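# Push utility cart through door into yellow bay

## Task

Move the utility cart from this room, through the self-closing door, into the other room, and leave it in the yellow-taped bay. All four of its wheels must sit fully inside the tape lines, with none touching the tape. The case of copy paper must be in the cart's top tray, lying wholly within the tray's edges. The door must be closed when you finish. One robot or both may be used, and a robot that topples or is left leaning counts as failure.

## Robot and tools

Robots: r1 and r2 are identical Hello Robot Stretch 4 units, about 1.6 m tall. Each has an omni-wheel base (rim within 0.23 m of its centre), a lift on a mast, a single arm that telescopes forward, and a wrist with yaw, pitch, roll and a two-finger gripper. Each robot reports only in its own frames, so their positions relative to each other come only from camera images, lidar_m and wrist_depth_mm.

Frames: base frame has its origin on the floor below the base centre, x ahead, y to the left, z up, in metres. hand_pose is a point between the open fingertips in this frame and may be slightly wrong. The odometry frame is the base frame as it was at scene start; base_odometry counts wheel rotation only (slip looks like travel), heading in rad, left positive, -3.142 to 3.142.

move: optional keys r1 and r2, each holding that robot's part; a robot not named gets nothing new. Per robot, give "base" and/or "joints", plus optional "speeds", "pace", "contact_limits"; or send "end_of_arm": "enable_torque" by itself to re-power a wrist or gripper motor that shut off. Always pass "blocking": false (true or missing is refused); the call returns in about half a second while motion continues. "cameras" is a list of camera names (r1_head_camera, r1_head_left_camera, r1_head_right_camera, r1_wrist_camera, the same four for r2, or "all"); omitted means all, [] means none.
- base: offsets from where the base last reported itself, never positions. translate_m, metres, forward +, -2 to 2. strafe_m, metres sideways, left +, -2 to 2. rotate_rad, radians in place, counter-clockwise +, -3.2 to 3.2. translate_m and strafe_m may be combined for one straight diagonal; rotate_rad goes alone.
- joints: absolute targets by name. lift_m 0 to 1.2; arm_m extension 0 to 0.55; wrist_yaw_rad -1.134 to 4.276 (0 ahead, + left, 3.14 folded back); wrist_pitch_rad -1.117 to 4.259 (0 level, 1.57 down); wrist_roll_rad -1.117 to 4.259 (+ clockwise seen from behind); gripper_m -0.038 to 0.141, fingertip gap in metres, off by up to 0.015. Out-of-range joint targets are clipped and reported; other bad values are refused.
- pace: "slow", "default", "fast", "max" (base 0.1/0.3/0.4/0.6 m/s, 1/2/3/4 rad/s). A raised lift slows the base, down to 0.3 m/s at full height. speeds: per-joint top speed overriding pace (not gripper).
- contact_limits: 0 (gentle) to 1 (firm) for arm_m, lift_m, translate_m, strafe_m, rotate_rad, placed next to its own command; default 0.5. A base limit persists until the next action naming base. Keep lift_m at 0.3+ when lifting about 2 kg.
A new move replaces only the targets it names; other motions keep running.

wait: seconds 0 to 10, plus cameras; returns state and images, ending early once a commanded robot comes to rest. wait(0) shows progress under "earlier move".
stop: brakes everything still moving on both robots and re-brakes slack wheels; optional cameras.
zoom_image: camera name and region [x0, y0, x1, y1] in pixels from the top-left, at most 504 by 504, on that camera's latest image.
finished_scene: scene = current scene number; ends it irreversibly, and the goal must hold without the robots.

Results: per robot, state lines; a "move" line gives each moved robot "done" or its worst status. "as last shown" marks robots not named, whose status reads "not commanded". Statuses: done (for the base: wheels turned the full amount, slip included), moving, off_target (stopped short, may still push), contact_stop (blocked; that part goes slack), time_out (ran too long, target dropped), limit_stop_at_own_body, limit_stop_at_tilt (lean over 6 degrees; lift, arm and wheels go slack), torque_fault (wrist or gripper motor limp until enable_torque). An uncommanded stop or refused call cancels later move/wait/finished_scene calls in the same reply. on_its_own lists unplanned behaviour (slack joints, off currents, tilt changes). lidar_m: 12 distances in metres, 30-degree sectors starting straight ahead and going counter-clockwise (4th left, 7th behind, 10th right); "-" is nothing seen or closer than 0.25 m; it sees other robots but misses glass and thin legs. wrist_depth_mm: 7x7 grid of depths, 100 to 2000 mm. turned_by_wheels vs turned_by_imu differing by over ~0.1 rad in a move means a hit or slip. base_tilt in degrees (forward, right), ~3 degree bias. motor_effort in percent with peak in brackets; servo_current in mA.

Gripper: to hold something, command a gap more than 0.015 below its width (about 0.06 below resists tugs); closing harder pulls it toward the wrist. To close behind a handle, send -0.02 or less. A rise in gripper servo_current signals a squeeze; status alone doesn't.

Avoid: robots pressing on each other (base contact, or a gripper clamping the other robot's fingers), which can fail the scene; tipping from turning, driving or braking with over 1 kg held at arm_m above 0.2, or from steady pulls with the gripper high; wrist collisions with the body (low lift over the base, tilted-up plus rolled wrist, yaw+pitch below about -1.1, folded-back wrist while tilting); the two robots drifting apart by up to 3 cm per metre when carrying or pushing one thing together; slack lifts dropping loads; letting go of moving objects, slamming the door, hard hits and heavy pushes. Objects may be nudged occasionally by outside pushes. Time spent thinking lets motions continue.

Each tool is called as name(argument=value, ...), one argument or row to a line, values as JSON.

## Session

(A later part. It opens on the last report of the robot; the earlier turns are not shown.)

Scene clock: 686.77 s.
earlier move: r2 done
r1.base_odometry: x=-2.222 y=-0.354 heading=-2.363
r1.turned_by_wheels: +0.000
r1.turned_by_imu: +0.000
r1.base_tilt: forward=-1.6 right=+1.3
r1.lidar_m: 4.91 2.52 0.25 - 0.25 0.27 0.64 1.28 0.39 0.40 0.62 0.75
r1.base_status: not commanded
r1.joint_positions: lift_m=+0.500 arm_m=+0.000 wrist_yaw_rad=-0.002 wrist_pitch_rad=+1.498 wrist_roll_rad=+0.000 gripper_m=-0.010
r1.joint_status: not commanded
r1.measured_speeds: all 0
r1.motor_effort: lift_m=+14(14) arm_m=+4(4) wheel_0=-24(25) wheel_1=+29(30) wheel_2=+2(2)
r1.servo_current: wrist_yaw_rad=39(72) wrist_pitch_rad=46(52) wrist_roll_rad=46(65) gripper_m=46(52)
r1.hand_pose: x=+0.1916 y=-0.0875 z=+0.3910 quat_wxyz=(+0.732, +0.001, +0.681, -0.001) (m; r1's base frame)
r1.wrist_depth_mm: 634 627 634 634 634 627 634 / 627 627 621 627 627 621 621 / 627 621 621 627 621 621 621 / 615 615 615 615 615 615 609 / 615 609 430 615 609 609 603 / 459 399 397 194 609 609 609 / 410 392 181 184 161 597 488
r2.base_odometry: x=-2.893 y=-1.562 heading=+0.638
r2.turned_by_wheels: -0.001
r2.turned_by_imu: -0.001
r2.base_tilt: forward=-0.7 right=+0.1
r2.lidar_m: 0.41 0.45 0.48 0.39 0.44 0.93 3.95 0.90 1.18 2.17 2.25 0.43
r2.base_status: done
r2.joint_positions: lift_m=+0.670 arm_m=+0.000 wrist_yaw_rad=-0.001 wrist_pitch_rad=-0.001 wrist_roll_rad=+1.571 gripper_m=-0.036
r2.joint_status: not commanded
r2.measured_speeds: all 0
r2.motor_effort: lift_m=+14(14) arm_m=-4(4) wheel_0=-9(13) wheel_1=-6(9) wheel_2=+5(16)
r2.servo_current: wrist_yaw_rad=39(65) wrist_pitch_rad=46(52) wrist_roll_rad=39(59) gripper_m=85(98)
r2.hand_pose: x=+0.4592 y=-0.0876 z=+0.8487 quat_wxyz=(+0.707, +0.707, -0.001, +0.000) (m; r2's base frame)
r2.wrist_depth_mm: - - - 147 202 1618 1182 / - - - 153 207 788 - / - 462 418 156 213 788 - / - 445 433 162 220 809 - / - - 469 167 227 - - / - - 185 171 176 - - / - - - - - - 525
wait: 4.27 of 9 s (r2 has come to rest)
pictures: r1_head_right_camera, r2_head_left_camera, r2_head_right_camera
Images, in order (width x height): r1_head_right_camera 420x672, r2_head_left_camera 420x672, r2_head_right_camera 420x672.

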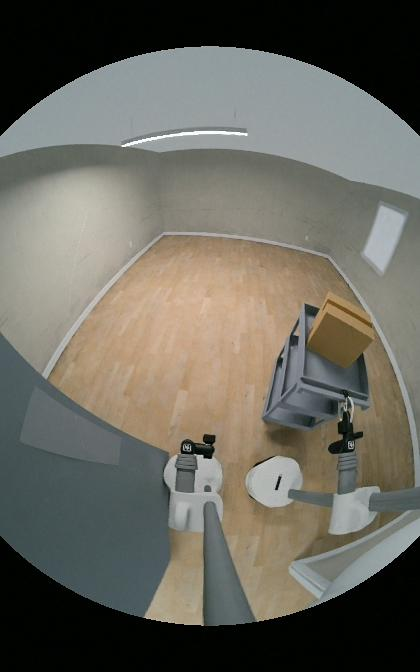

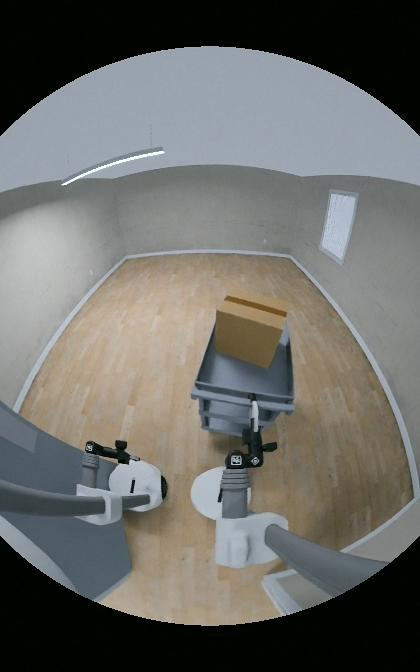

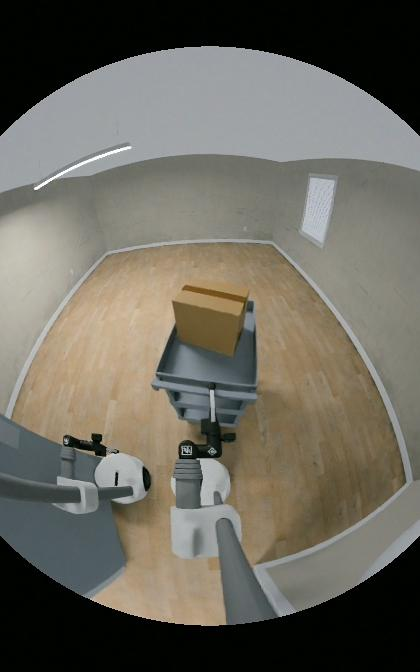

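move(
  blocking=false,
  cameras=[],
  r2={"base":{"translate_m":-0.35,"strafe_m":0.08},"pace":"slow"},
)

wait(
  seconds=9,
  cameras=["r2_head_left_camera","r1_head_right_camera","r2_head_right_camera"],
)

Scene clock: 694.97 s.
move: r2 moving
r1: as last shown
r1.base_tilt: forward=-1.6 right=+1.2
r1.lidar_m: 4.92 2.54 0.25 - 0.25 0.26 0.65 1.26 0.40 0.38 0.61 0.73
r1.motor_effort: lift_m=+14(14) arm_m=+4(4) wheel_0=-25(25) wheel_1=+29(30) wheel_2=+2(2)
r1.servo_current: wrist_yaw_rad=39(59) wrist_pitch_rad=46(52) wrist_roll_rad=46(65) gripper_m=46(46)
r1.wrist_depth_mm: 634 627 627 640 634 634 640 / 627 627 627 627 621 627 621 / 621 627 615 627 615 621 615 / 609 615 615 621 621 615 609 / 609 615 427 609 615 615 615 / 459 402 397 193 603 603 609 / 410 394 180 185 160 603 492
r2.base_odometry: x=-2.905 y=-1.567 heading=+0.637
r2.turned_by_wheels: -0.001
r2.turned_by_imu: +0.000
r2.base_tilt: forward=-0.6 right=+0.1
r2.lidar_m: 0.40 0.46 0.45 0.38 0.41 0.98 3.91 0.90 1.18 2.19 2.23 0.41
r2.base_status: translate_m moving; strafe_m moving
r2.joint_positions: lift_m=+0.670 arm_m=+0.000 wrist_yaw_rad=-0.001 wrist_pitch_rad=-0.001 wrist_roll_rad=+1.571 gripper_m=-0.036
r2.joint_status: not commanded
r2.measured_speeds: translate_m=-0.048 strafe_m=+0.011 rotate_rad=+0.001 lift_m=+0.000 arm_m=+0.000 wrist_yaw_rad=+0.000 wrist_pitch_rad=+0.000 wrist_roll_rad=+0.000
r2.motor_effort: lift_m=+14(14) arm_m=-3(4) wheel_0=-12(15) wheel_1=-7(8) wheel_2=+9(12)
r2.servo_current: wrist_yaw_rad=26(52) wrist_pitch_rad=46(46) wrist_roll_rad=33(59) gripper_m=91(91)
r2.hand_pose: x=+0.4592 y=-0.0876 z=+0.8487 quat_wxyz=(+0.707, +0.707, -0.001, +0.000) (m; r2's base frame)
r2.wrist_depth_mm: - - - 149 202 1618 1205 / - - - 206 208 778 - / - 525 418 156 214 788 - / - 445 436 162 220 831 - / - - 469 167 227 - - / - - 186 172 176 - - / - - - - - - 521
pictures: none
No camera images: "cameras" was empty.

Scene clock: 699.30 s.
earlier move: r2 done
r1.base_odometry: x=-2.222 y=-0.354 heading=-2.363
r1.turned_by_wheels: +0.000
r1.turned_by_imu: +0.000
r1.base_tilt: forward=-1.6 right=+1.3
r1.lidar_m: 4.92 2.54 0.25 - 0.25 0.25 0.62 0.39 0.41 0.32 0.37 0.70
r1.base_status: not commanded
r1.joint_positions: lift_m=+0.500 arm_m=+0.000 wrist_yaw_rad=-0.002 wrist_pitch_rad=+1.498 wrist_roll_rad=+0.000 gripper_m=-0.010
r1.joint_status: not commanded
r1.measured_speeds: all 0
r1.motor_effort: lift_m=+14(14) arm_m=+4(4) wheel_0=-24(25) wheel_1=+29(30) wheel_2=+2(2)
r1.servo_current: wrist_yaw_rad=52(72) wrist_pitch_rad=33(52) wrist_roll_rad=46(65) gripper_m=39(52)
r1.hand_pose: x=+0.1916 y=-0.0875 z=+0.3910 quat_wxyz=(+0.732, +0.001, +0.681, -0.001) (m; r1's base frame)
r1.wrist_depth_mm: 627 634 627 627 634 627 634 / 640 621 627 627 627 621 621 / 621 627 615 615 621 615 615 / 621 615 615 609 615 615 615 / 615 603 430 615 609 603 - / 459 402 397 195 603 597 609 / 413 392 180 184 161 603 603
r2.base_odometry: x=-3.222 y=-1.705 heading=+0.637
r2.turned_by_wheels: +0.000
r2.turned_by_imu: -0.002
r2.base_tilt: forward=-0.7 right=+0.1
r2.lidar_m: 0.41 0.44 0.39 0.47 0.64 0.81 3.51 0.67 0.70 1.81 2.33 0.42
r2.base_status: done
r2.joint_positions: lift_m=+0.670 arm_m=+0.000 wrist_yaw_rad=-0.004 wrist_pitch_rad=-0.001 wrist_roll_rad=+1.571 gripper_m=-0.036
r2.joint_status: not commanded
r2.measured_speeds: all 0
r2.motor_effort: lift_m=+14(15) arm_m=-4(4) wheel_0=-8(15) wheel_1=-6(9) wheel_2=+3(12)
r2.servo_current: wrist_yaw_rad=46(65) wrist_pitch_rad=46(52) wrist_roll_rad=39(65) gripper_m=91(98)
r2.hand_pose: x=+0.4590 y=-0.0885 z=+0.8487 quat_wxyz=(+0.707, +0.707, -0.002, -0.001) (m; r2's base frame)
r2.wrist_depth_mm: - - - 154 208 1708 1205 / - - - 212 212 788 - / - - 442 161 217 798 - / - 439 436 164 224 820 - / - - 462 168 228 831 - / - - 185 171 176 - - / - - 521 - - - -
wait: 4.33 of 9 s (r2 has come to rest)
pictures: r1_head_right_camera, r2_head_left_camera, r2_head_right_camera
Images, in order (width x height): r1_head_right_camera 420x672, r2_head_left_camera 420x672, r2_head_right_camera 420x672.

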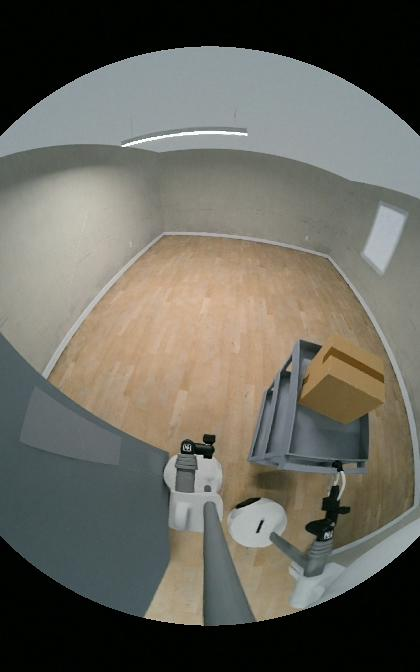

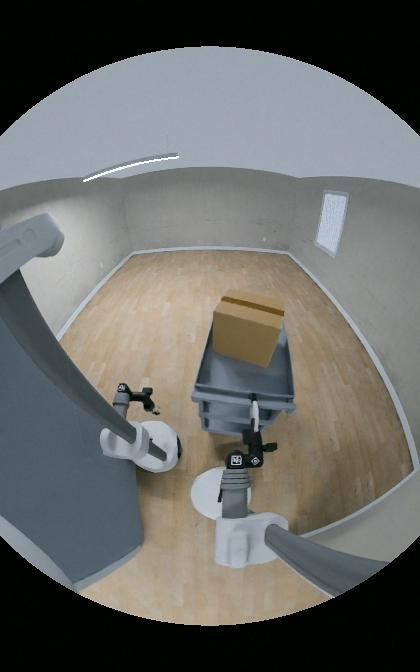

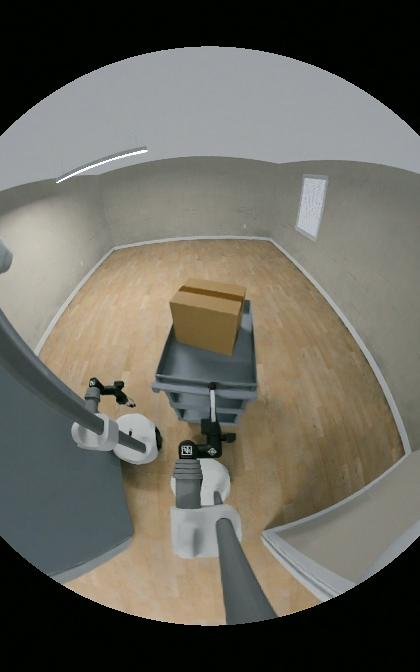

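move(
  blocking=false,
  cameras=[],
  r2={"base":{"translate_m":-0.4},"pace":"slow"},
)

wait(
  seconds=9,
  cameras=["r2_head_left_camera","r2_head_right_camera"],
)

Scene clock: 704.80 s.
move: r2 moving
r1: as last shown
r1.lidar_m: 4.93 2.54 0.25 - 0.25 0.26 0.62 0.43 0.42 0.35 0.38 0.67
r1.servo_current: wrist_yaw_rad=46(65) wrist_pitch_rad=39(46) wrist_roll_rad=52(59) gripper_m=39(46)
r1.wrist_depth_mm: 634 640 634 627 640 640 627 / 634 634 627 627 621 627 621 / 621 621 615 621 621 621 627 / 615 621 615 615 621 609 615 / 615 615 430 609 603 615 - / 462 399 394 195 609 603 609 / 410 394 180 185 161 603 615
r2.base_odometry: x=-3.232 y=-1.713 heading=+0.636
r2.turned_by_wheels: +0.000
r2.turned_by_imu: +0.000
r2.base_tilt: forward=-0.7 right=+0.1
r2.lidar_m: 0.38 0.45 0.40 0.52 0.63 0.82 3.51 0.66 0.70 1.76 2.34 0.42
r2.base_status: translate_m moving
r2.joint_positions: lift_m=+0.670 arm_m=+0.000 wrist_yaw_rad=-0.004 wrist_pitch_rad=-0.001 wrist_roll_rad=+1.571 gripper_m=-0.036
r2.joint_status: not commanded
r2.measured_speeds: translate_m=-0.049 strafe_m=+0.000 rotate_rad=+0.000 lift_m=+0.000 arm_m=+0.000 wrist_yaw_rad=+0.000 wrist_pitch_rad=+0.000 wrist_roll_rad=+0.000
r2.motor_effort: lift_m=+14(14) arm_m=-4(4) wheel_0=-10(12) wheel_1=-8(9) wheel_2=+12(12)
r2.servo_current: wrist_yaw_rad=39(52) wrist_pitch_rad=39(46) wrist_roll_rad=52(59) gripper_m=85(91)
r2.hand_pose: x=+0.4590 y=-0.0885 z=+0.8487 quat_wxyz=(+0.707, +0.707, -0.002, -0.001) (m; r2's base frame)
r2.wrist_depth_mm: - - - 153 208 1708 1205 / - - - 211 213 1499 - / - - 436 160 217 798 - / - 442 433 164 224 809 - / - - 466 168 228 831 - / - - 185 171 176 - - / - - 521 - - - -
pictures: none
No camera images: "cameras" was empty.

Scene clock: 709.57 s.
earlier move: r2 done
r1.base_odometry: x=-2.222 y=-0.354 heading=-2.363
r1.turned_by_wheels: +0.000
r1.turned_by_imu: +0.000
r1.base_tilt: forward=-1.6 right=+1.3
r1.lidar_m: 4.93 2.52 0.25 - 0.25 0.25 0.64 0.40 0.31 0.30 0.33 4.45
r1.base_status: not commanded
r1.joint_positions: lift_m=+0.500 arm_m=+0.000 wrist_yaw_rad=-0.002 wrist_pitch_rad=+1.498 wrist_roll_rad=+0.000 gripper_m=-0.010
r1.joint_status: not commanded
r1.measured_speeds: all 0
r1.motor_effort: lift_m=+14(14) arm_m=+4(4) wheel_0=-24(25) wheel_1=+30(30) wheel_2=+2(2)
r1.servo_current: wrist_yaw_rad=46(72) wrist_pitch_rad=46(52) wrist_roll_rad=52(72) gripper_m=46(52)
r1.hand_pose: x=+0.1916 y=-0.0875 z=+0.3910 quat_wxyz=(+0.732, +0.001, +0.681, -0.001) (m; r1's base frame)
r1.wrist_depth_mm: 640 634 634 634 634 634 634 / 627 621 621 627 627 621 627 / 627 621 621 621 627 621 621 / 621 615 621 609 609 615 469 / 609 609 427 609 609 615 462 / 462 399 397 193 603 603 459 / 410 394 181 185 161 473 -
r2.base_odometry: x=-3.543 y=-1.943 heading=+0.637
r2.turned_by_wheels: +0.001
r2.turned_by_imu: +0.004
r2.base_tilt: forward=-0.7 right=+0.1
r2.lidar_m: 0.40 0.41 0.64 0.55 0.59 3.22 3.06 3.15 0.43 0.45 2.38 0.44
r2.base_status: done
r2.joint_positions: lift_m=+0.670 arm_m=+0.000 wrist_yaw_rad=+0.008 wrist_pitch_rad=-0.001 wrist_roll_rad=+1.571 gripper_m=-0.036
r2.joint_status: not commanded
r2.measured_speeds: all 0
r2.motor_effort: lift_m=+14(15) arm_m=-4(4) wheel_0=+0(12) wheel_1=-4(9) wheel_2=+11(15)
r2.servo_current: wrist_yaw_rad=65(72) wrist_pitch_rad=33(52) wrist_roll_rad=46(59) gripper_m=91(98)
r2.hand_pose: x=+0.4600 y=-0.0851 z=+0.8487 quat_wxyz=(+0.707, +0.707, +0.003, +0.003) (m; r2's base frame)
r2.wrist_depth_mm: - - - 167 224 249 248 / - - - 167 225 1756 1118 / - - - 169 226 798 - / - 439 433 229 229 820 - / - 459 452 170 229 820 - / - - 187 172 178 831 - / - - 488 - 231 - -
wait: 4.77 of 9 s (r2 has come to rest)
pictures: r2_head_left_camera, r2_head_right_camera
Images, in order (width x height): r2_head_left_camera 420x672, r2_head_right_camera 420x672.

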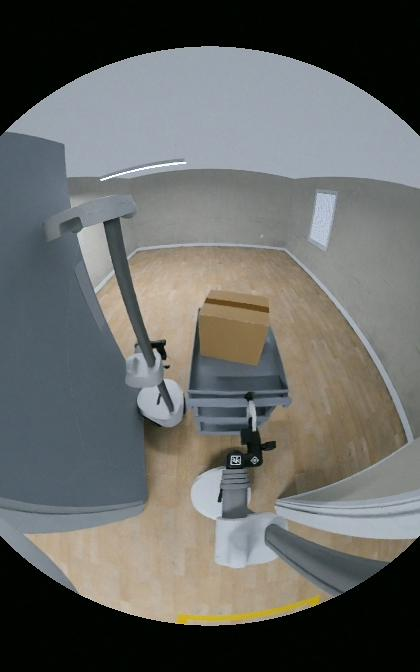

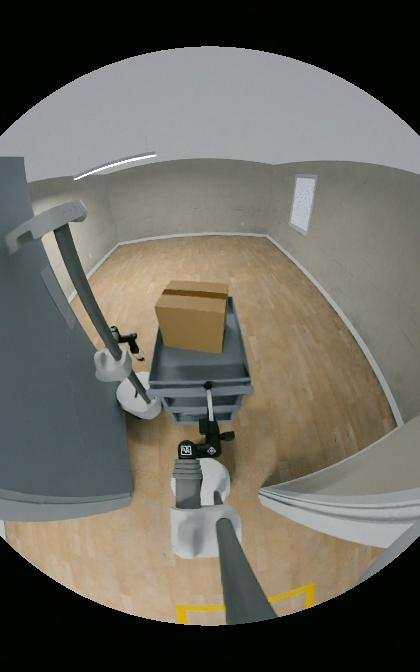

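move(
  blocking=false,
  cameras=[],
  r2={"base":{"translate_m":-0.35},"pace":"slow","contact_limits":{"translate_m":0.35}},
)

wait(
  seconds=9,
  cameras=["r2_head_left_camera","r2_head_right_camera","r1_head_right_camera"],
)

Scene clock: 715.07 s.
move: r2 moving
r1: as last shown
r1.lidar_m: 4.92 2.55 0.25 - 0.25 0.25 0.67 0.40 0.30 0.28 0.32 4.46
r1.motor_effort: lift_m=+14(14) arm_m=+4(4) wheel_0=-25(25) wheel_1=+29(30) wheel_2=+2(2)
r1.servo_current: wrist_yaw_rad=46(59) wrist_pitch_rad=46(46) wrist_roll_rad=39(59) gripper_m=46(46)
r1.wrist_depth_mm: 634 640 634 627 627 634 634 / 627 627 621 627 621 634 621 / 615 621 615 615 621 621 621 / 615 621 621 621 615 615 462 / 609 615 427 609 615 609 462 / 466 402 394 194 609 603 459 / 410 394 180 185 161 469 452
r2.base_odometry: x=-3.553 y=-1.950 heading=+0.638
r2.turned_by_wheels: +0.001
r2.turned_by_imu: +0.001
r2.base_tilt: forward=-0.6 right=+0.0
r2.lidar_m: 0.39 0.43 0.61 0.55 0.57 3.22 3.05 3.14 0.40 0.43 2.36 0.43
r2.base_status: translate_m moving
r2.joint_positions: lift_m=+0.670 arm_m=+0.000 wrist_yaw_rad=+0.008 wrist_pitch_rad=-0.001 wrist_roll_rad=+1.571 gripper_m=-0.036
r2.joint_status: not commanded
r2.measured_speeds: translate_m=-0.047 strafe_m=+0.000 rotate_rad=+0.001 lift_m=+0.000 arm_m=+0.000 wrist_yaw_rad=+0.000 wrist_pitch_rad=+0.000 wrist_roll_rad=+0.000
r2.motor_effort: lift_m=+14(14) arm_m=-3(4) wheel_0=+0(5) wheel_1=-7(7) wheel_2=+15(16)
r2.servo_current: wrist_yaw_rad=59(72) wrist_pitch_rad=39(52) wrist_roll_rad=39(52) gripper_m=85(98)
r2.contact_limits: translate_m 0.35
r2.hand_pose: x=+0.4600 y=-0.0851 z=+0.8487 quat_wxyz=(+0.707, +0.707, +0.003, +0.003) (m; r2's base frame)
r2.wrist_depth_mm: - - - 168 224 250 248 / - - - 168 225 1708 1138 / - - - 170 227 820 - / - 436 430 229 229 820 - / - 459 445 171 229 820 - / - - 186 172 177 831 - / - - 492 - 232 - -
pictures: none
No camera images: "cameras" was empty.

Scene clock: 719.33 s.
earlier move: r2 done
r1.base_odometry: x=-2.222 y=-0.354 heading=-2.363
r1.turned_by_wheels: +0.000
r1.turned_by_imu: +0.000
r1.base_tilt: forward=-1.6 right=+1.3
r1.lidar_m: 4.90 2.55 0.25 - 0.25 0.25 0.63 0.28 0.25 0.30 3.01 4.50
r1.base_status: not commanded
r1.joint_positions: lift_m=+0.500 arm_m=+0.000 wrist_yaw_rad=-0.002 wrist_pitch_rad=+1.498 wrist_roll_rad=+0.000 gripper_m=-0.010
r1.joint_status: not commanded
r1.measured_speeds: all 0
r1.motor_effort: lift_m=+14(14) arm_m=+4(4) wheel_0=-24(25) wheel_1=+29(30) wheel_2=+2(2)
r1.servo_current: wrist_yaw_rad=39(72) wrist_pitch_rad=46(52) wrist_roll_rad=52(65) gripper_m=46(46)
r1.hand_pose: x=+0.1916 y=-0.0875 z=+0.3910 quat_wxyz=(+0.732, +0.001, +0.681, -0.001) (m; r1's base frame)
r1.wrist_depth_mm: 627 634 640 627 640 634 634 / 627 621 621 627 621 627 627 / 615 621 627 621 621 621 627 / 615 615 621 621 615 615 615 / 615 615 430 609 603 615 609 / 462 397 397 194 609 609 603 / 410 392 180 185 161 597 597
r2.base_odometry: x=-3.824 y=-2.151 heading=+0.638
r2.turned_by_wheels: +0.000
r2.turned_by_imu: +0.003
r2.base_tilt: forward=-0.7 right=+0.0
r2.lidar_m: 0.39 0.38 0.55 0.58 2.50 2.89 2.69 2.84 2.41 0.47 0.43 0.44
r2.base_status: done
r2.joint_positions: lift_m=+0.670 arm_m=+0.000 wrist_yaw_rad=+0.008 wrist_pitch_rad=-0.001 wrist_roll_rad=+1.571 gripper_m=-0.036
r2.joint_status: not commanded
r2.measured_speeds: all 0
r2.motor_effort: lift_m=+14(14) arm_m=-4(4) wheel_0=+1(6) wheel_1=-3(7) wheel_2=+11(17)
r2.servo_current: wrist_yaw_rad=46(72) wrist_pitch_rad=39(52) wrist_roll_rad=52(59) gripper_m=91(98)
r2.contact_limits: translate_m 0.35
r2.hand_pose: x=+0.4600 y=-0.0851 z=+0.8487 quat_wxyz=(+0.707, +0.707, +0.003, +0.003) (m; r2's base frame)
r2.wrist_depth_mm: - - - 190 251 255 255 / - - - 185 246 1618 1205 / - - - 182 242 1808 - / - - 535 180 237 831 - / - 449 439 176 233 820 - / - 452 187 172 176 809 - / - 459 455 - - - -
wait: 4.27 of 9 s (r2 has come to rest)
pictures: r1_head_right_camera, r2_head_left_camera, r2_head_right_camera
Images, in order (width x height): r1_head_right_camera 420x672, r2_head_left_camera 420x672, r2_head_right_camera 420x672.

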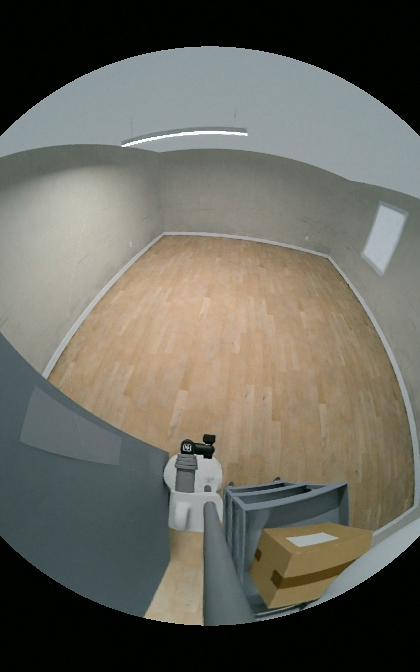

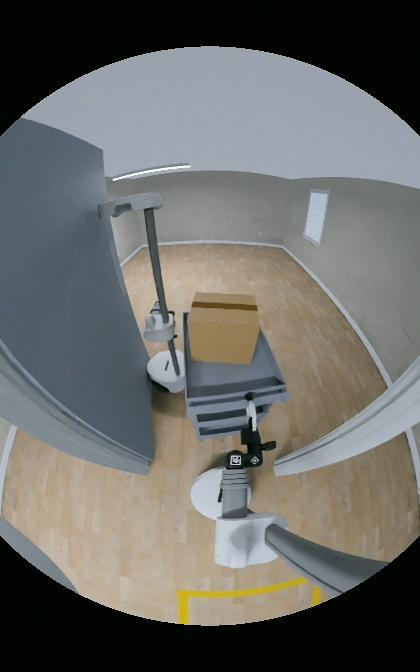

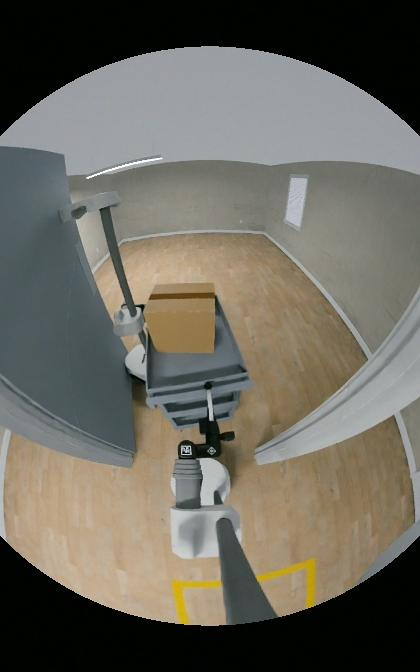

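move(
  blocking=false,
  cameras=[],
  r2={"base":{"translate_m":-0.35,"strafe_m":0.06},"pace":"slow","contact_limits":{"translate_m":0.35}},
)

wait(
  seconds=9,
  cameras=["r2_head_left_camera","r2_head_right_camera","r1_head_right_camera"],
)

Scene clock: 724.53 s.
move: r2 moving
r1: as last shown
r1.lidar_m: 4.93 2.55 0.25 - 0.25 0.25 0.64 0.29 0.25 0.33 3.03 4.45
r1.motor_effort: lift_m=+14(14) arm_m=+4(4) wheel_0=-25(25) wheel_1=+30(30) wheel_2=+2(2)
r1.servo_current: wrist_yaw_rad=26(65) wrist_pitch_rad=52(52) wrist_roll_rad=26(59) gripper_m=39(46)
r1.wrist_depth_mm: 627 627 634 634 634 627 634 / 627 627 621 627 627 627 634 / 621 621 621 615 621 621 615 / 615 621 615 609 609 615 615 / 609 609 430 615 609 609 615 / 459 402 397 194 609 615 609 / 415 392 180 185 161 597 603
r2.base_odometry: x=-3.835 y=-2.157 heading=+0.638
r2.turned_by_wheels: +0.000
r2.turned_by_imu: +0.001
r2.base_tilt: forward=-0.7 right=+0.1
r2.lidar_m: 0.36 0.38 0.56 0.56 2.52 2.89 2.70 2.78 2.38 0.47 0.44 0.45
r2.base_status: translate_m moving; strafe_m moving
r2.joint_positions: lift_m=+0.670 arm_m=+0.000 wrist_yaw_rad=+0.008 wrist_pitch_rad=-0.001 wrist_roll_rad=+1.571 gripper_m=-0.036
r2.joint_status: not commanded
r2.measured_speeds: translate_m=-0.048 strafe_m=+0.008 rotate_rad=-0.001 lift_m=+0.000 arm_m=+0.000 wrist_yaw_rad=+0.000 wrist_pitch_rad=+0.000 wrist_roll_rad=+0.000
r2.motor_effort: lift_m=+14(14) arm_m=-3(4) wheel_0=-4(4) wheel_1=-6(6) wheel_2=+15(17)
r2.servo_current: wrist_yaw_rad=59(72) wrist_pitch_rad=33(52) wrist_roll_rad=46(52) gripper_m=91(91)
r2.contact_limits: translate_m 0.35
r2.hand_pose: x=+0.4600 y=-0.0851 z=+0.8487 quat_wxyz=(+0.707, +0.707, +0.003, +0.003) (m; r2's base frame)
r2.wrist_depth_mm: - - - 190 252 256 256 / - - - 187 247 1661 1205 / - - - 183 242 1756 - / - - 549 180 237 820 - / - 449 442 176 232 831 - / - 452 186 172 177 809 - / - 459 449 - - - -
pictures: none
No camera images: "cameras" was empty.

Scene clock: 728.87 s.
earlier move: r2 done
r1.base_odometry: x=-2.222 y=-0.354 heading=-2.363
r1.turned_by_wheels: +0.000
r1.turned_by_imu: +0.000
r1.base_tilt: forward=-1.6 right=+1.3
r1.lidar_m: 4.92 2.54 0.25 - 0.25 0.25 0.43 0.43 0.56 2.78 3.01 4.47
r1.base_status: not commanded
r1.joint_positions: lift_m=+0.500 arm_m=+0.000 wrist_yaw_rad=-0.002 wrist_pitch_rad=+1.498 wrist_roll_rad=+0.000 gripper_m=-0.010
r1.joint_status: not commanded
r1.measured_speeds: all 0
r1.motor_effort: lift_m=+14(14) arm_m=+4(4) wheel_0=-24(25) wheel_1=+29(30) wheel_2=+2(2)
r1.servo_current: wrist_yaw_rad=59(85) wrist_pitch_rad=39(52) wrist_roll_rad=52(72) gripper_m=46(52)
r1.hand_pose: x=+0.1916 y=-0.0875 z=+0.3910 quat_wxyz=(+0.732, +0.001, +0.681, -0.001) (m; r1's base frame)
r1.wrist_depth_mm: 634 640 634 627 634 634 627 / 627 621 627 627 621 627 621 / 621 621 621 627 621 621 621 / 621 621 615 615 609 615 615 / 609 609 433 609 615 615 615 / 459 399 397 194 603 603 609 / 410 394 180 186 161 603 603
r2.base_odometry: x=-4.141 y=-2.311 heading=+0.637
r2.turned_by_wheels: -0.001
r2.turned_by_imu: -0.001
r2.base_tilt: forward=-0.7 right=+0.1
r2.lidar_m: 0.35 0.34 0.67 1.56 2.47 2.49 2.34 2.44 2.49 1.99 0.67 0.46
r2.base_status: done
r2.joint_positions: lift_m=+0.670 arm_m=+0.000 wrist_yaw_rad=-0.002 wrist_pitch_rad=-0.001 wrist_roll_rad=+1.571 gripper_m=-0.036
r2.joint_status: not commanded
r2.measured_speeds: all 0
r2.motor_effort: lift_m=+14(14) arm_m=-3(4) wheel_0=-8(15) wheel_1=-6(8) wheel_2=+2(17)
r2.servo_current: wrist_yaw_rad=39(72) wrist_pitch_rad=39(52) wrist_roll_rad=46(65) gripper_m=85(91)
r2.contact_limits: translate_m 0.35
r2.hand_pose: x=+0.4592 y=-0.0879 z=+0.8487 quat_wxyz=(+0.707, +0.707, -0.001, +0.000) (m; r2's base frame)
r2.wrist_depth_mm: - - - 214 279 1430 1078 / - - - 204 270 1430 1078 / - - - 193 254 1756 539 / - - - 187 244 820 - / - 439 439 180 236 809 - / - 442 185 172 176 788 - / - 153 436 - - - -
wait: 4.33 of 9 s (r2 has come to rest)
pictures: r1_head_right_camera, r2_head_left_camera, r2_head_right_camera
Images, in order (width x height): r1_head_right_camera 420x672, r2_head_left_camera 420x672, r2_head_right_camera 420x672.

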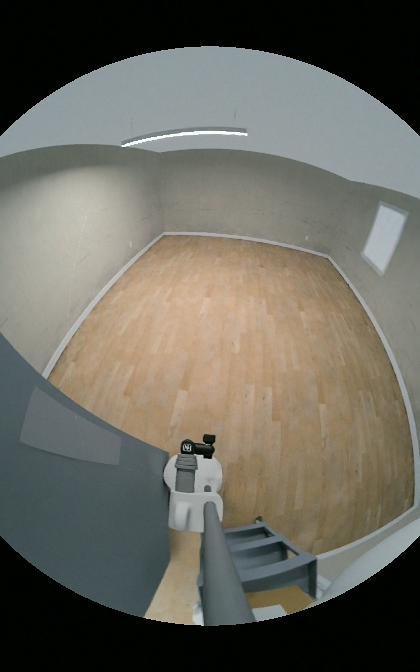

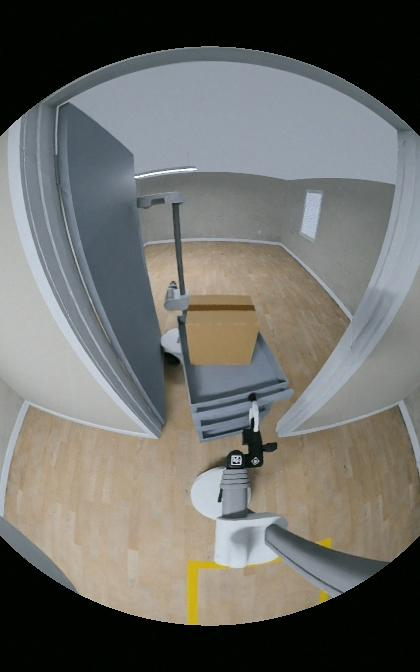

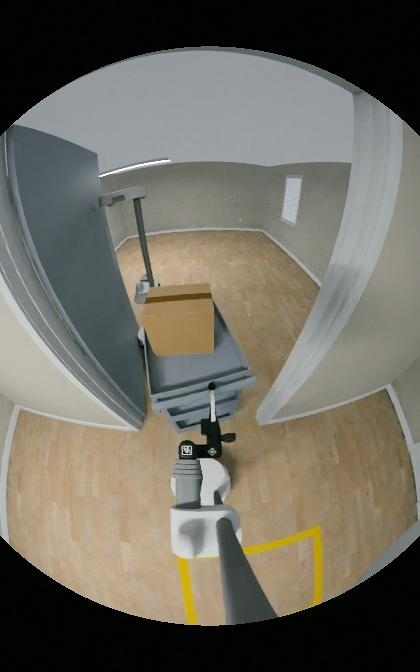

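move(
  blocking=false,
  cameras=[],
  r2={"base":{"translate_m":-0.4,"strafe_m":0.05},"pace":"slow","contact_limits":{"translate_m":0.35}},
)

wait(
  seconds=9,
  cameras=["r2_head_left_camera","r2_head_right_camera"],
)

Scene clock: 734.87 s.
move: r2 moving
r1: as last shown
r1.lidar_m: 4.93 2.52 0.25 - 0.25 0.25 0.44 0.46 0.59 2.79 3.01 4.47
r1.servo_current: wrist_yaw_rad=39(59) wrist_pitch_rad=46(46) wrist_roll_rad=59(59) gripper_m=46(46)
r1.wrist_depth_mm: 634 634 627 634 634 627 627 / 627 627 627 634 627 621 634 / 621 621 621 621 621 621 621 / 615 615 615 615 615 609 621 / 609 609 433 609 609 609 615 / 462 397 394 193 609 609 603 / 407 392 180 185 161 603 597
r2.base_odometry: x=-4.152 y=-2.317 heading=+0.637
r2.turned_by_wheels: +0.000
r2.turned_by_imu: +0.000
r2.base_tilt: forward=-0.6 right=+0.0
r2.lidar_m: 0.35 0.36 0.67 1.60 2.44 2.50 2.35 2.42 2.47 2.06 0.69 0.44
r2.base_status: translate_m moving; strafe_m moving
r2.joint_positions: lift_m=+0.670 arm_m=+0.000 wrist_yaw_rad=-0.002 wrist_pitch_rad=-0.001 wrist_roll_rad=+1.571 gripper_m=-0.036
r2.joint_status: not commanded
r2.measured_speeds: translate_m=-0.050 strafe_m=+0.006 rotate_rad=+0.000 lift_m=+0.000 arm_m=+0.000 wrist_yaw_rad=+0.000 wrist_pitch_rad=+0.000 wrist_roll_rad=+0.000
r2.motor_effort: lift_m=+14(14) arm_m=-3(4) wheel_0=-11(13) wheel_1=-5(8) wheel_2=+10(11)
r2.servo_current: wrist_yaw_rad=52(52) wrist_pitch_rad=39(46) wrist_roll_rad=52(52) gripper_m=91(98)
r2.contact_limits: translate_m 0.35
r2.hand_pose: x=+0.4592 y=-0.0879 z=+0.8487 quat_wxyz=(+0.707, +0.707, -0.001, +0.000) (m; r2's base frame)
r2.wrist_depth_mm: - - - 213 278 1397 1078 / - - - 203 268 1537 1160 / - - - 193 253 1756 535 / - - - 187 245 820 - / - 445 442 179 236 820 - / - 436 185 172 176 798 - / - 144 436 - - - -
pictures: none
No camera images: "cameras" was empty.

Scene clock: 739.67 s.
earlier move: r2 done
r1.base_odometry: x=-2.222 y=-0.354 heading=-2.363
r1.turned_by_wheels: +0.000
r1.turned_by_imu: +0.000
r1.base_tilt: forward=-1.6 right=+1.3
r1.lidar_m: 4.91 2.52 0.25 - 0.25 0.25 0.66 0.78 1.38 2.79 3.04 4.47
r1.base_status: not commanded
r1.joint_positions: lift_m=+0.500 arm_m=+0.000 wrist_yaw_rad=-0.002 wrist_pitch_rad=+1.498 wrist_roll_rad=+0.000 gripper_m=-0.010
r1.joint_status: not commanded
r1.measured_speeds: all 0
r1.motor_effort: lift_m=+14(14) arm_m=+4(4) wheel_0=-24(25) wheel_1=+29(30) wheel_2=+2(2)
r1.servo_current: wrist_yaw_rad=52(78) wrist_pitch_rad=39(52) wrist_roll_rad=59(72) gripper_m=46(52)
r1.hand_pose: x=+0.1916 y=-0.0875 z=+0.3910 quat_wxyz=(+0.732, +0.001, +0.681, -0.001) (m; r1's base frame)
r1.wrist_depth_mm: 634 621 634 634 627 634 627 / 634 634 627 627 627 627 627 / 621 621 621 627 621 621 615 / 627 615 627 615 615 615 615 / 609 609 430 615 615 615 609 / 459 399 397 194 603 609 603 / 410 397 181 185 161 597 603
r2.base_odometry: x=-4.492 y=-2.509 heading=+0.637
r2.turned_by_wheels: +0.000
r2.turned_by_imu: +0.001
r2.base_tilt: forward=-0.7 right=+0.1
r2.lidar_m: 0.33 0.34 1.18 2.30 2.40 2.07 1.98 2.02 2.51 2.40 1.25 0.44
r2.base_status: done
r2.joint_positions: lift_m=+0.670 arm_m=+0.000 wrist_yaw_rad=+0.000 wrist_pitch_rad=-0.001 wrist_roll_rad=+1.571 gripper_m=-0.036
r2.joint_status: not commanded
r2.measured_speeds: all 0
r2.motor_effort: lift_m=+14(15) arm_m=-3(4) wheel_0=-4(13) wheel_1=-5(8) wheel_2=+8(13)
r2.servo_current: wrist_yaw_rad=59(59) wrist_pitch_rad=39(46) wrist_roll_rad=59(65) gripper_m=85(98)
r2.contact_limits: translate_m 0.35
r2.hand_pose: x=+0.4593 y=-0.0875 z=+0.8487 quat_wxyz=(+0.707, +0.707, +0.000, +0.000) (m; r2's base frame)
r2.wrist_depth_mm: - - - 224 - 1708 1182 / - - - 211 278 291 290 / - - - 199 263 1808 1205 / - - - 191 249 1863 - / - - 439 182 236 842 - / - 439 185 172 176 798 - / - 153 430 - 219 - -
wait: 4.80 of 9 s (r2 has come to rest)
pictures: r2_head_left_camera, r2_head_right_camera
Images, in order (width x height): r2_head_left_camera 420x672, r2_head_right_camera 420x672.

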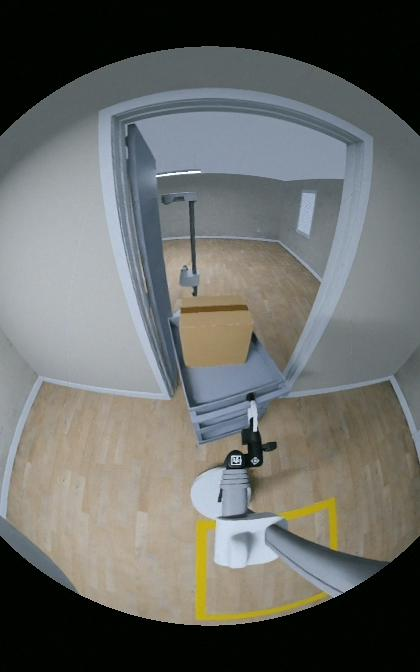

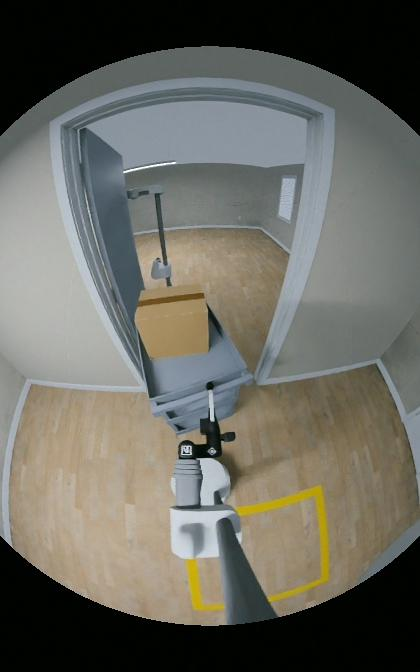

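move(
  blocking=false,
  cameras=[],
  r2={"base":{"translate_m":-0.45,"strafe_m":0.06},"pace":"slow","contact_limits":{"translate_m":0.35}},
)

wait(
  seconds=9,
  cameras=["r2_head_left_camera","r2_head_right_camera"],
)

Scene clock: 744.60 s.
move: r2 moving
r1: as last shown
r1.lidar_m: 4.93 2.56 0.25 - 0.25 0.27 0.66 0.81 1.40 2.78 3.04 4.46
r1.motor_effort: lift_m=+14(14) arm_m=+4(4) wheel_0=-25(25) wheel_1=+29(30) wheel_2=+2(2)
r1.servo_current: wrist_yaw_rad=46(59) wrist_pitch_rad=46(46) wrist_roll_rad=52(52) gripper_m=46(46)
r1.wrist_depth_mm: 627 634 627 640 627 627 627 / 634 621 634 627 621 634 634 / 627 621 621 621 621 627 615 / 615 615 615 615 615 609 615 / 615 615 430 609 609 615 603 / 466 402 394 194 603 603 603 / 410 389 180 185 161 597 603
r2.base_odometry: x=-4.503 y=-2.515 heading=+0.637
r2.turned_by_wheels: +0.000
r2.turned_by_imu: +0.001
r2.base_tilt: forward=-0.7 right=+0.1
r2.lidar_m: 0.32 0.33 1.17 2.31 2.37 2.08 1.94 2.02 2.52 2.43 1.26 0.47
r2.base_status: translate_m moving; strafe_m moving
r2.joint_positions: lift_m=+0.670 arm_m=+0.000 wrist_yaw_rad=+0.001 wrist_pitch_rad=-0.001 wrist_roll_rad=+1.571 gripper_m=-0.036
r2.joint_status: not commanded
r2.measured_speeds: translate_m=-0.048 strafe_m=+0.006 rotate_rad=+0.001 lift_m=+0.000 arm_m=+0.000 wrist_yaw_rad=+0.000 wrist_pitch_rad=+0.000 wrist_roll_rad=+0.000
r2.motor_effort: lift_m=+14(14) arm_m=-4(4) wheel_0=-6(7) wheel_1=-6(8) wheel_2=+12(15)
r2.servo_current: wrist_yaw_rad=59(59) wrist_pitch_rad=39(46) wrist_roll_rad=52(59) gripper_m=85(91)
r2.contact_limits: translate_m 0.35
r2.hand_pose: x=+0.4593 y=-0.0872 z=+0.8487 quat_wxyz=(+0.707, +0.707, +0.000, +0.001) (m; r2's base frame)
r2.wrist_depth_mm: - - - 224 - 1618 1182 / - - - 211 277 291 290 / - - - 200 264 1756 1205 / - - - 191 248 1808 - / - - 445 182 237 820 - / - 442 185 172 176 788 - / - 153 433 - 218 - -
pictures: none
No camera images: "cameras" was empty.

Scene clock: 749.90 s.
earlier move: r2 done
r1.base_odometry: x=-2.222 y=-0.354 heading=-2.363
r1.turned_by_wheels: +0.000
r1.turned_by_imu: +0.000
r1.base_tilt: forward=-1.6 right=+1.3
r1.lidar_m: 4.94 2.55 0.25 - 0.25 0.26 0.65 1.25 1.40 2.79 3.00 4.49
r1.base_status: not commanded
r1.joint_positions: lift_m=+0.500 arm_m=+0.000 wrist_yaw_rad=-0.002 wrist_pitch_rad=+1.498 wrist_roll_rad=+0.000 gripper_m=-0.010
r1.joint_status: not commanded
r1.measured_speeds: all 0
r1.motor_effort: lift_m=+14(14) arm_m=+4(4) wheel_0=-24(25) wheel_1=+29(30) wheel_2=+2(2)
r1.servo_current: wrist_yaw_rad=39(72) wrist_pitch_rad=39(59) wrist_roll_rad=52(65) gripper_m=46(46)
r1.hand_pose: x=+0.1916 y=-0.0875 z=+0.3910 quat_wxyz=(+0.732, +0.001, +0.681, -0.001) (m; r1's base frame)
r1.wrist_depth_mm: 640 634 634 634 640 634 634 / 627 627 627 621 627 627 627 / 621 621 615 621 621 621 627 / 615 615 615 615 609 615 615 / 615 609 427 609 609 609 609 / 459 399 397 195 603 603 603 / 413 392 180 185 161 603 603
r2.base_odometry: x=-4.889 y=-2.728 heading=+0.637
r2.turned_by_wheels: +0.000
r2.turned_by_imu: +0.001
r2.base_tilt: forward=-0.6 right=+0.0
r2.lidar_m: 0.34 0.31 1.80 2.23 2.26 1.61 1.51 1.60 2.13 2.48 1.87 0.48
r2.base_status: done
r2.joint_positions: lift_m=+0.670 arm_m=+0.000 wrist_yaw_rad=+0.001 wrist_pitch_rad=-0.001 wrist_roll_rad=+1.571 gripper_m=-0.036
r2.joint_status: not commanded
r2.measured_speeds: all 0
r2.motor_effort: lift_m=+14(15) arm_m=-4(4) wheel_0=-2(12) wheel_1=-5(8) wheel_2=+6(15)
r2.servo_current: wrist_yaw_rad=46(65) wrist_pitch_rad=39(46) wrist_roll_rad=39(59) gripper_m=85(98)
r2.contact_limits: translate_m 0.35
r2.hand_pose: x=+0.4594 y=-0.0872 z=+0.8487 quat_wxyz=(+0.707, +0.707, +0.000, +0.001) (m; r2's base frame)
r2.wrist_depth_mm: - - - 242 1160 1708 1118 / - - - 226 298 303 300 / - - - 210 274 1808 1205 / - - - 196 258 1808 - / - - - 184 239 809 - / - 433 186 171 176 - - / - 144 418 - - - -
wait: 5.30 of 9 s (r2 has come to rest)
pictures: r2_head_left_camera, r2_head_right_camera
Images, in order (width x height): r2_head_left_camera 420x672, r2_head_right_camera 420x672.

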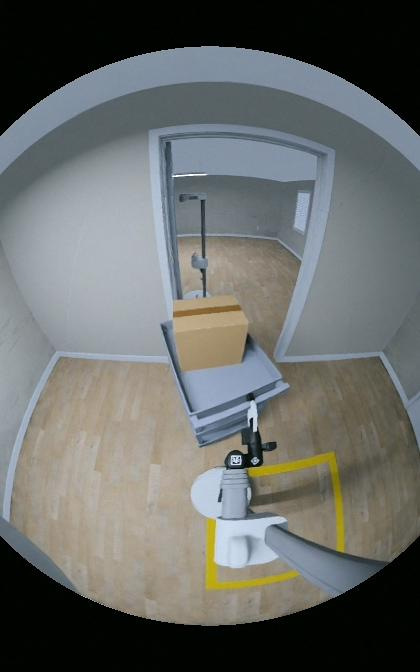

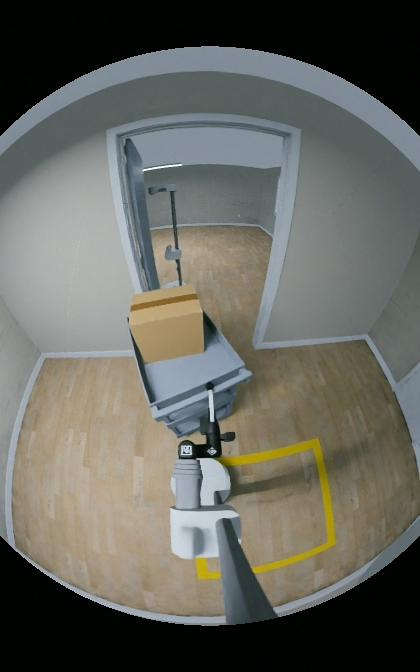

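move(
  blocking=false,
  cameras=[],
  r2={"base":{"translate_m":-0.5,"strafe_m":-0.2},"pace":"slow","contact_limits":{"translate_m":0.35}},
)

wait(
  seconds=9,
  cameras=["r2_head_left_camera","r2_head_right_camera"],
)

Scene clock: 758.03 s.
move: r2 moving
r1: as last shown
r1.lidar_m: 4.92 2.52 0.25 - 0.25 0.27 0.62 1.25 1.42 2.79 3.02 4.47
r1.servo_current: wrist_yaw_rad=52(59) wrist_pitch_rad=39(46) wrist_roll_rad=52(65) gripper_m=39(46)
r1.wrist_depth_mm: 627 634 627 634 634 627 634 / 627 621 627 621 621 621 627 / 621 615 621 621 621 621 621 / 621 615 621 615 615 621 615 / 609 609 430 609 609 615 615 / 459 399 397 195 609 609 597 / 407 392 180 185 161 597 609
r2.base_odometry: x=-4.896 y=-2.739 heading=+0.637
r2.turned_by_wheels: +0.000
r2.turned_by_imu: +0.001
r2.base_tilt: forward=-0.7 right=+0.1
r2.lidar_m: 0.33 0.31 1.79 2.25 2.23 1.60 1.51 1.57 2.10 2.48 1.90 0.49
r2.base_status: translate_m moving; strafe_m moving
r2.joint_positions: lift_m=+0.670 arm_m=+0.000 wrist_yaw_rad=+0.005 wrist_pitch_rad=-0.001 wrist_roll_rad=+1.571 gripper_m=-0.036
r2.joint_status: not commanded
r2.measured_speeds: translate_m=-0.049 strafe_m=-0.019 rotate_rad=+0.000 lift_m=+0.000 arm_m=+0.000 wrist_yaw_rad=+0.018 wrist_pitch_rad=+0.000 wrist_roll_rad=+0.000
r2.motor_effort: lift_m=+14(15) arm_m=-4(4) wheel_0=-3(6) wheel_1=-9(9) wheel_2=+14(14)
r2.servo_current: wrist_yaw_rad=52(52) wrist_pitch_rad=46(52) wrist_roll_rad=39(59) gripper_m=98(98)
r2.contact_limits: translate_m 0.35
r2.hand_pose: x=+0.4597 y=-0.0861 z=+0.8487 quat_wxyz=(+0.707, +0.707, +0.001, +0.002) (m; r2's base frame)
r2.wrist_depth_mm: - - - 241 - 1708 1205 / - - - 224 296 300 298 / - - - 210 274 1756 1182 / - - - 196 257 1756 - / - - - 184 240 820 - / - 436 186 172 175 - - / - 137 424 - - - -
pictures: none
No camera images: "cameras" was empty.

Scene clock: 764.13 s.
earlier move: r2 done
r1.base_odometry: x=-2.222 y=-0.354 heading=-2.363
r1.turned_by_wheels: +0.000
r1.turned_by_imu: +0.000
r1.base_tilt: forward=-1.5 right=+1.3
r1.lidar_m: 4.92 2.54 0.25 - 0.25 0.26 0.63 1.24 1.40 2.78 3.02 4.46
r1.base_status: not commanded
r1.joint_positions: lift_m=+0.500 arm_m=+0.000 wrist_yaw_rad=-0.002 wrist_pitch_rad=+1.498 wrist_roll_rad=+0.000 gripper_m=-0.010
r1.joint_status: not commanded
r1.measured_speeds: all 0
r1.motor_effort: lift_m=+14(14) arm_m=+4(4) wheel_0=-24(25) wheel_1=+30(30) wheel_2=+2(2)
r1.servo_current: wrist_yaw_rad=33(72) wrist_pitch_rad=33(52) wrist_roll_rad=46(65) gripper_m=46(52)
r1.hand_pose: x=+0.1916 y=-0.0875 z=+0.3910 quat_wxyz=(+0.732, +0.001, +0.681, -0.001) (m; r1's base frame)
r1.wrist_depth_mm: 634 634 634 634 634 634 634 / 634 634 627 634 627 627 627 / 621 621 621 627 621 621 615 / 615 615 615 621 609 615 621 / 609 609 427 615 609 609 609 / 462 402 394 194 609 603 609 / 410 392 180 185 161 603 609
r2.base_odometry: x=-5.172 y=-3.186 heading=+0.638
r2.turned_by_wheels: +0.001
r2.turned_by_imu: +0.006
r2.base_tilt: forward=-0.7 right=+0.0
r2.lidar_m: 0.26 0.26 0.71 2.42 1.50 1.09 1.00 1.08 1.43 2.29 2.40 0.51
r2.base_status: done
r2.joint_positions: lift_m=+0.670 arm_m=+0.000 wrist_yaw_rad=+0.014 wrist_pitch_rad=-0.001 wrist_roll_rad=+1.571 gripper_m=-0.036
r2.joint_status: not commanded
r2.measured_speeds: all 0
r2.motor_effort: lift_m=+14(15) arm_m=-3(4) wheel_0=+5(11) wheel_1=-2(9) wheel_2=+10(19)
r2.servo_current: wrist_yaw_rad=85(91) wrist_pitch_rad=39(52) wrist_roll_rad=52(59) gripper_m=85(98)
r2.contact_limits: translate_m 0.35
r2.hand_pose: x=+0.4605 y=-0.0834 z=+0.8487 quat_wxyz=(+0.707, +0.707, +0.005, +0.005) (m; r2's base frame)
r2.wrist_depth_mm: - - - - - - 1182 / - - - - - 1464 1205 / 1576 - - 317 - 1808 1229 / 1576 - - 307 345 351 353 / 1576 - - 198 265 1863 1308 / 1618 - 195 163 178 1661 512 / - - - - 203 - -
wait: 6.10 of 9 s (r2 has come to rest)
pictures: r2_head_left_camera, r2_head_right_camera
Images, in order (width x height): r2_head_left_camera 420x672, r2_head_right_camera 420x672.

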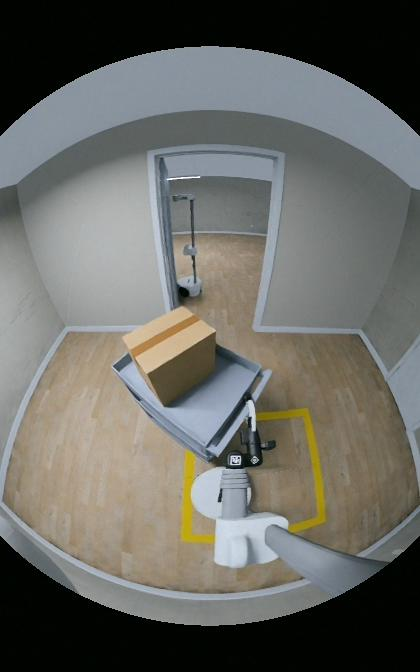

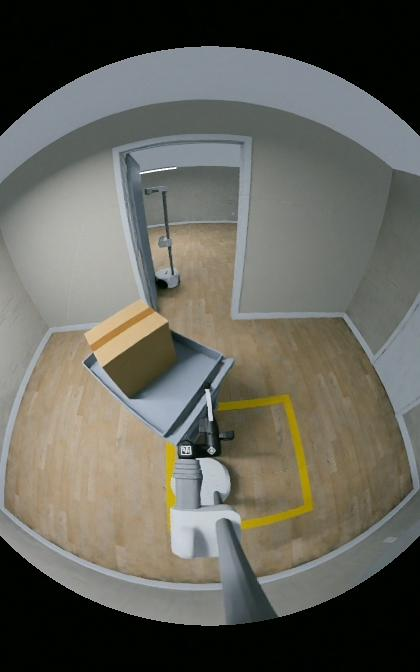

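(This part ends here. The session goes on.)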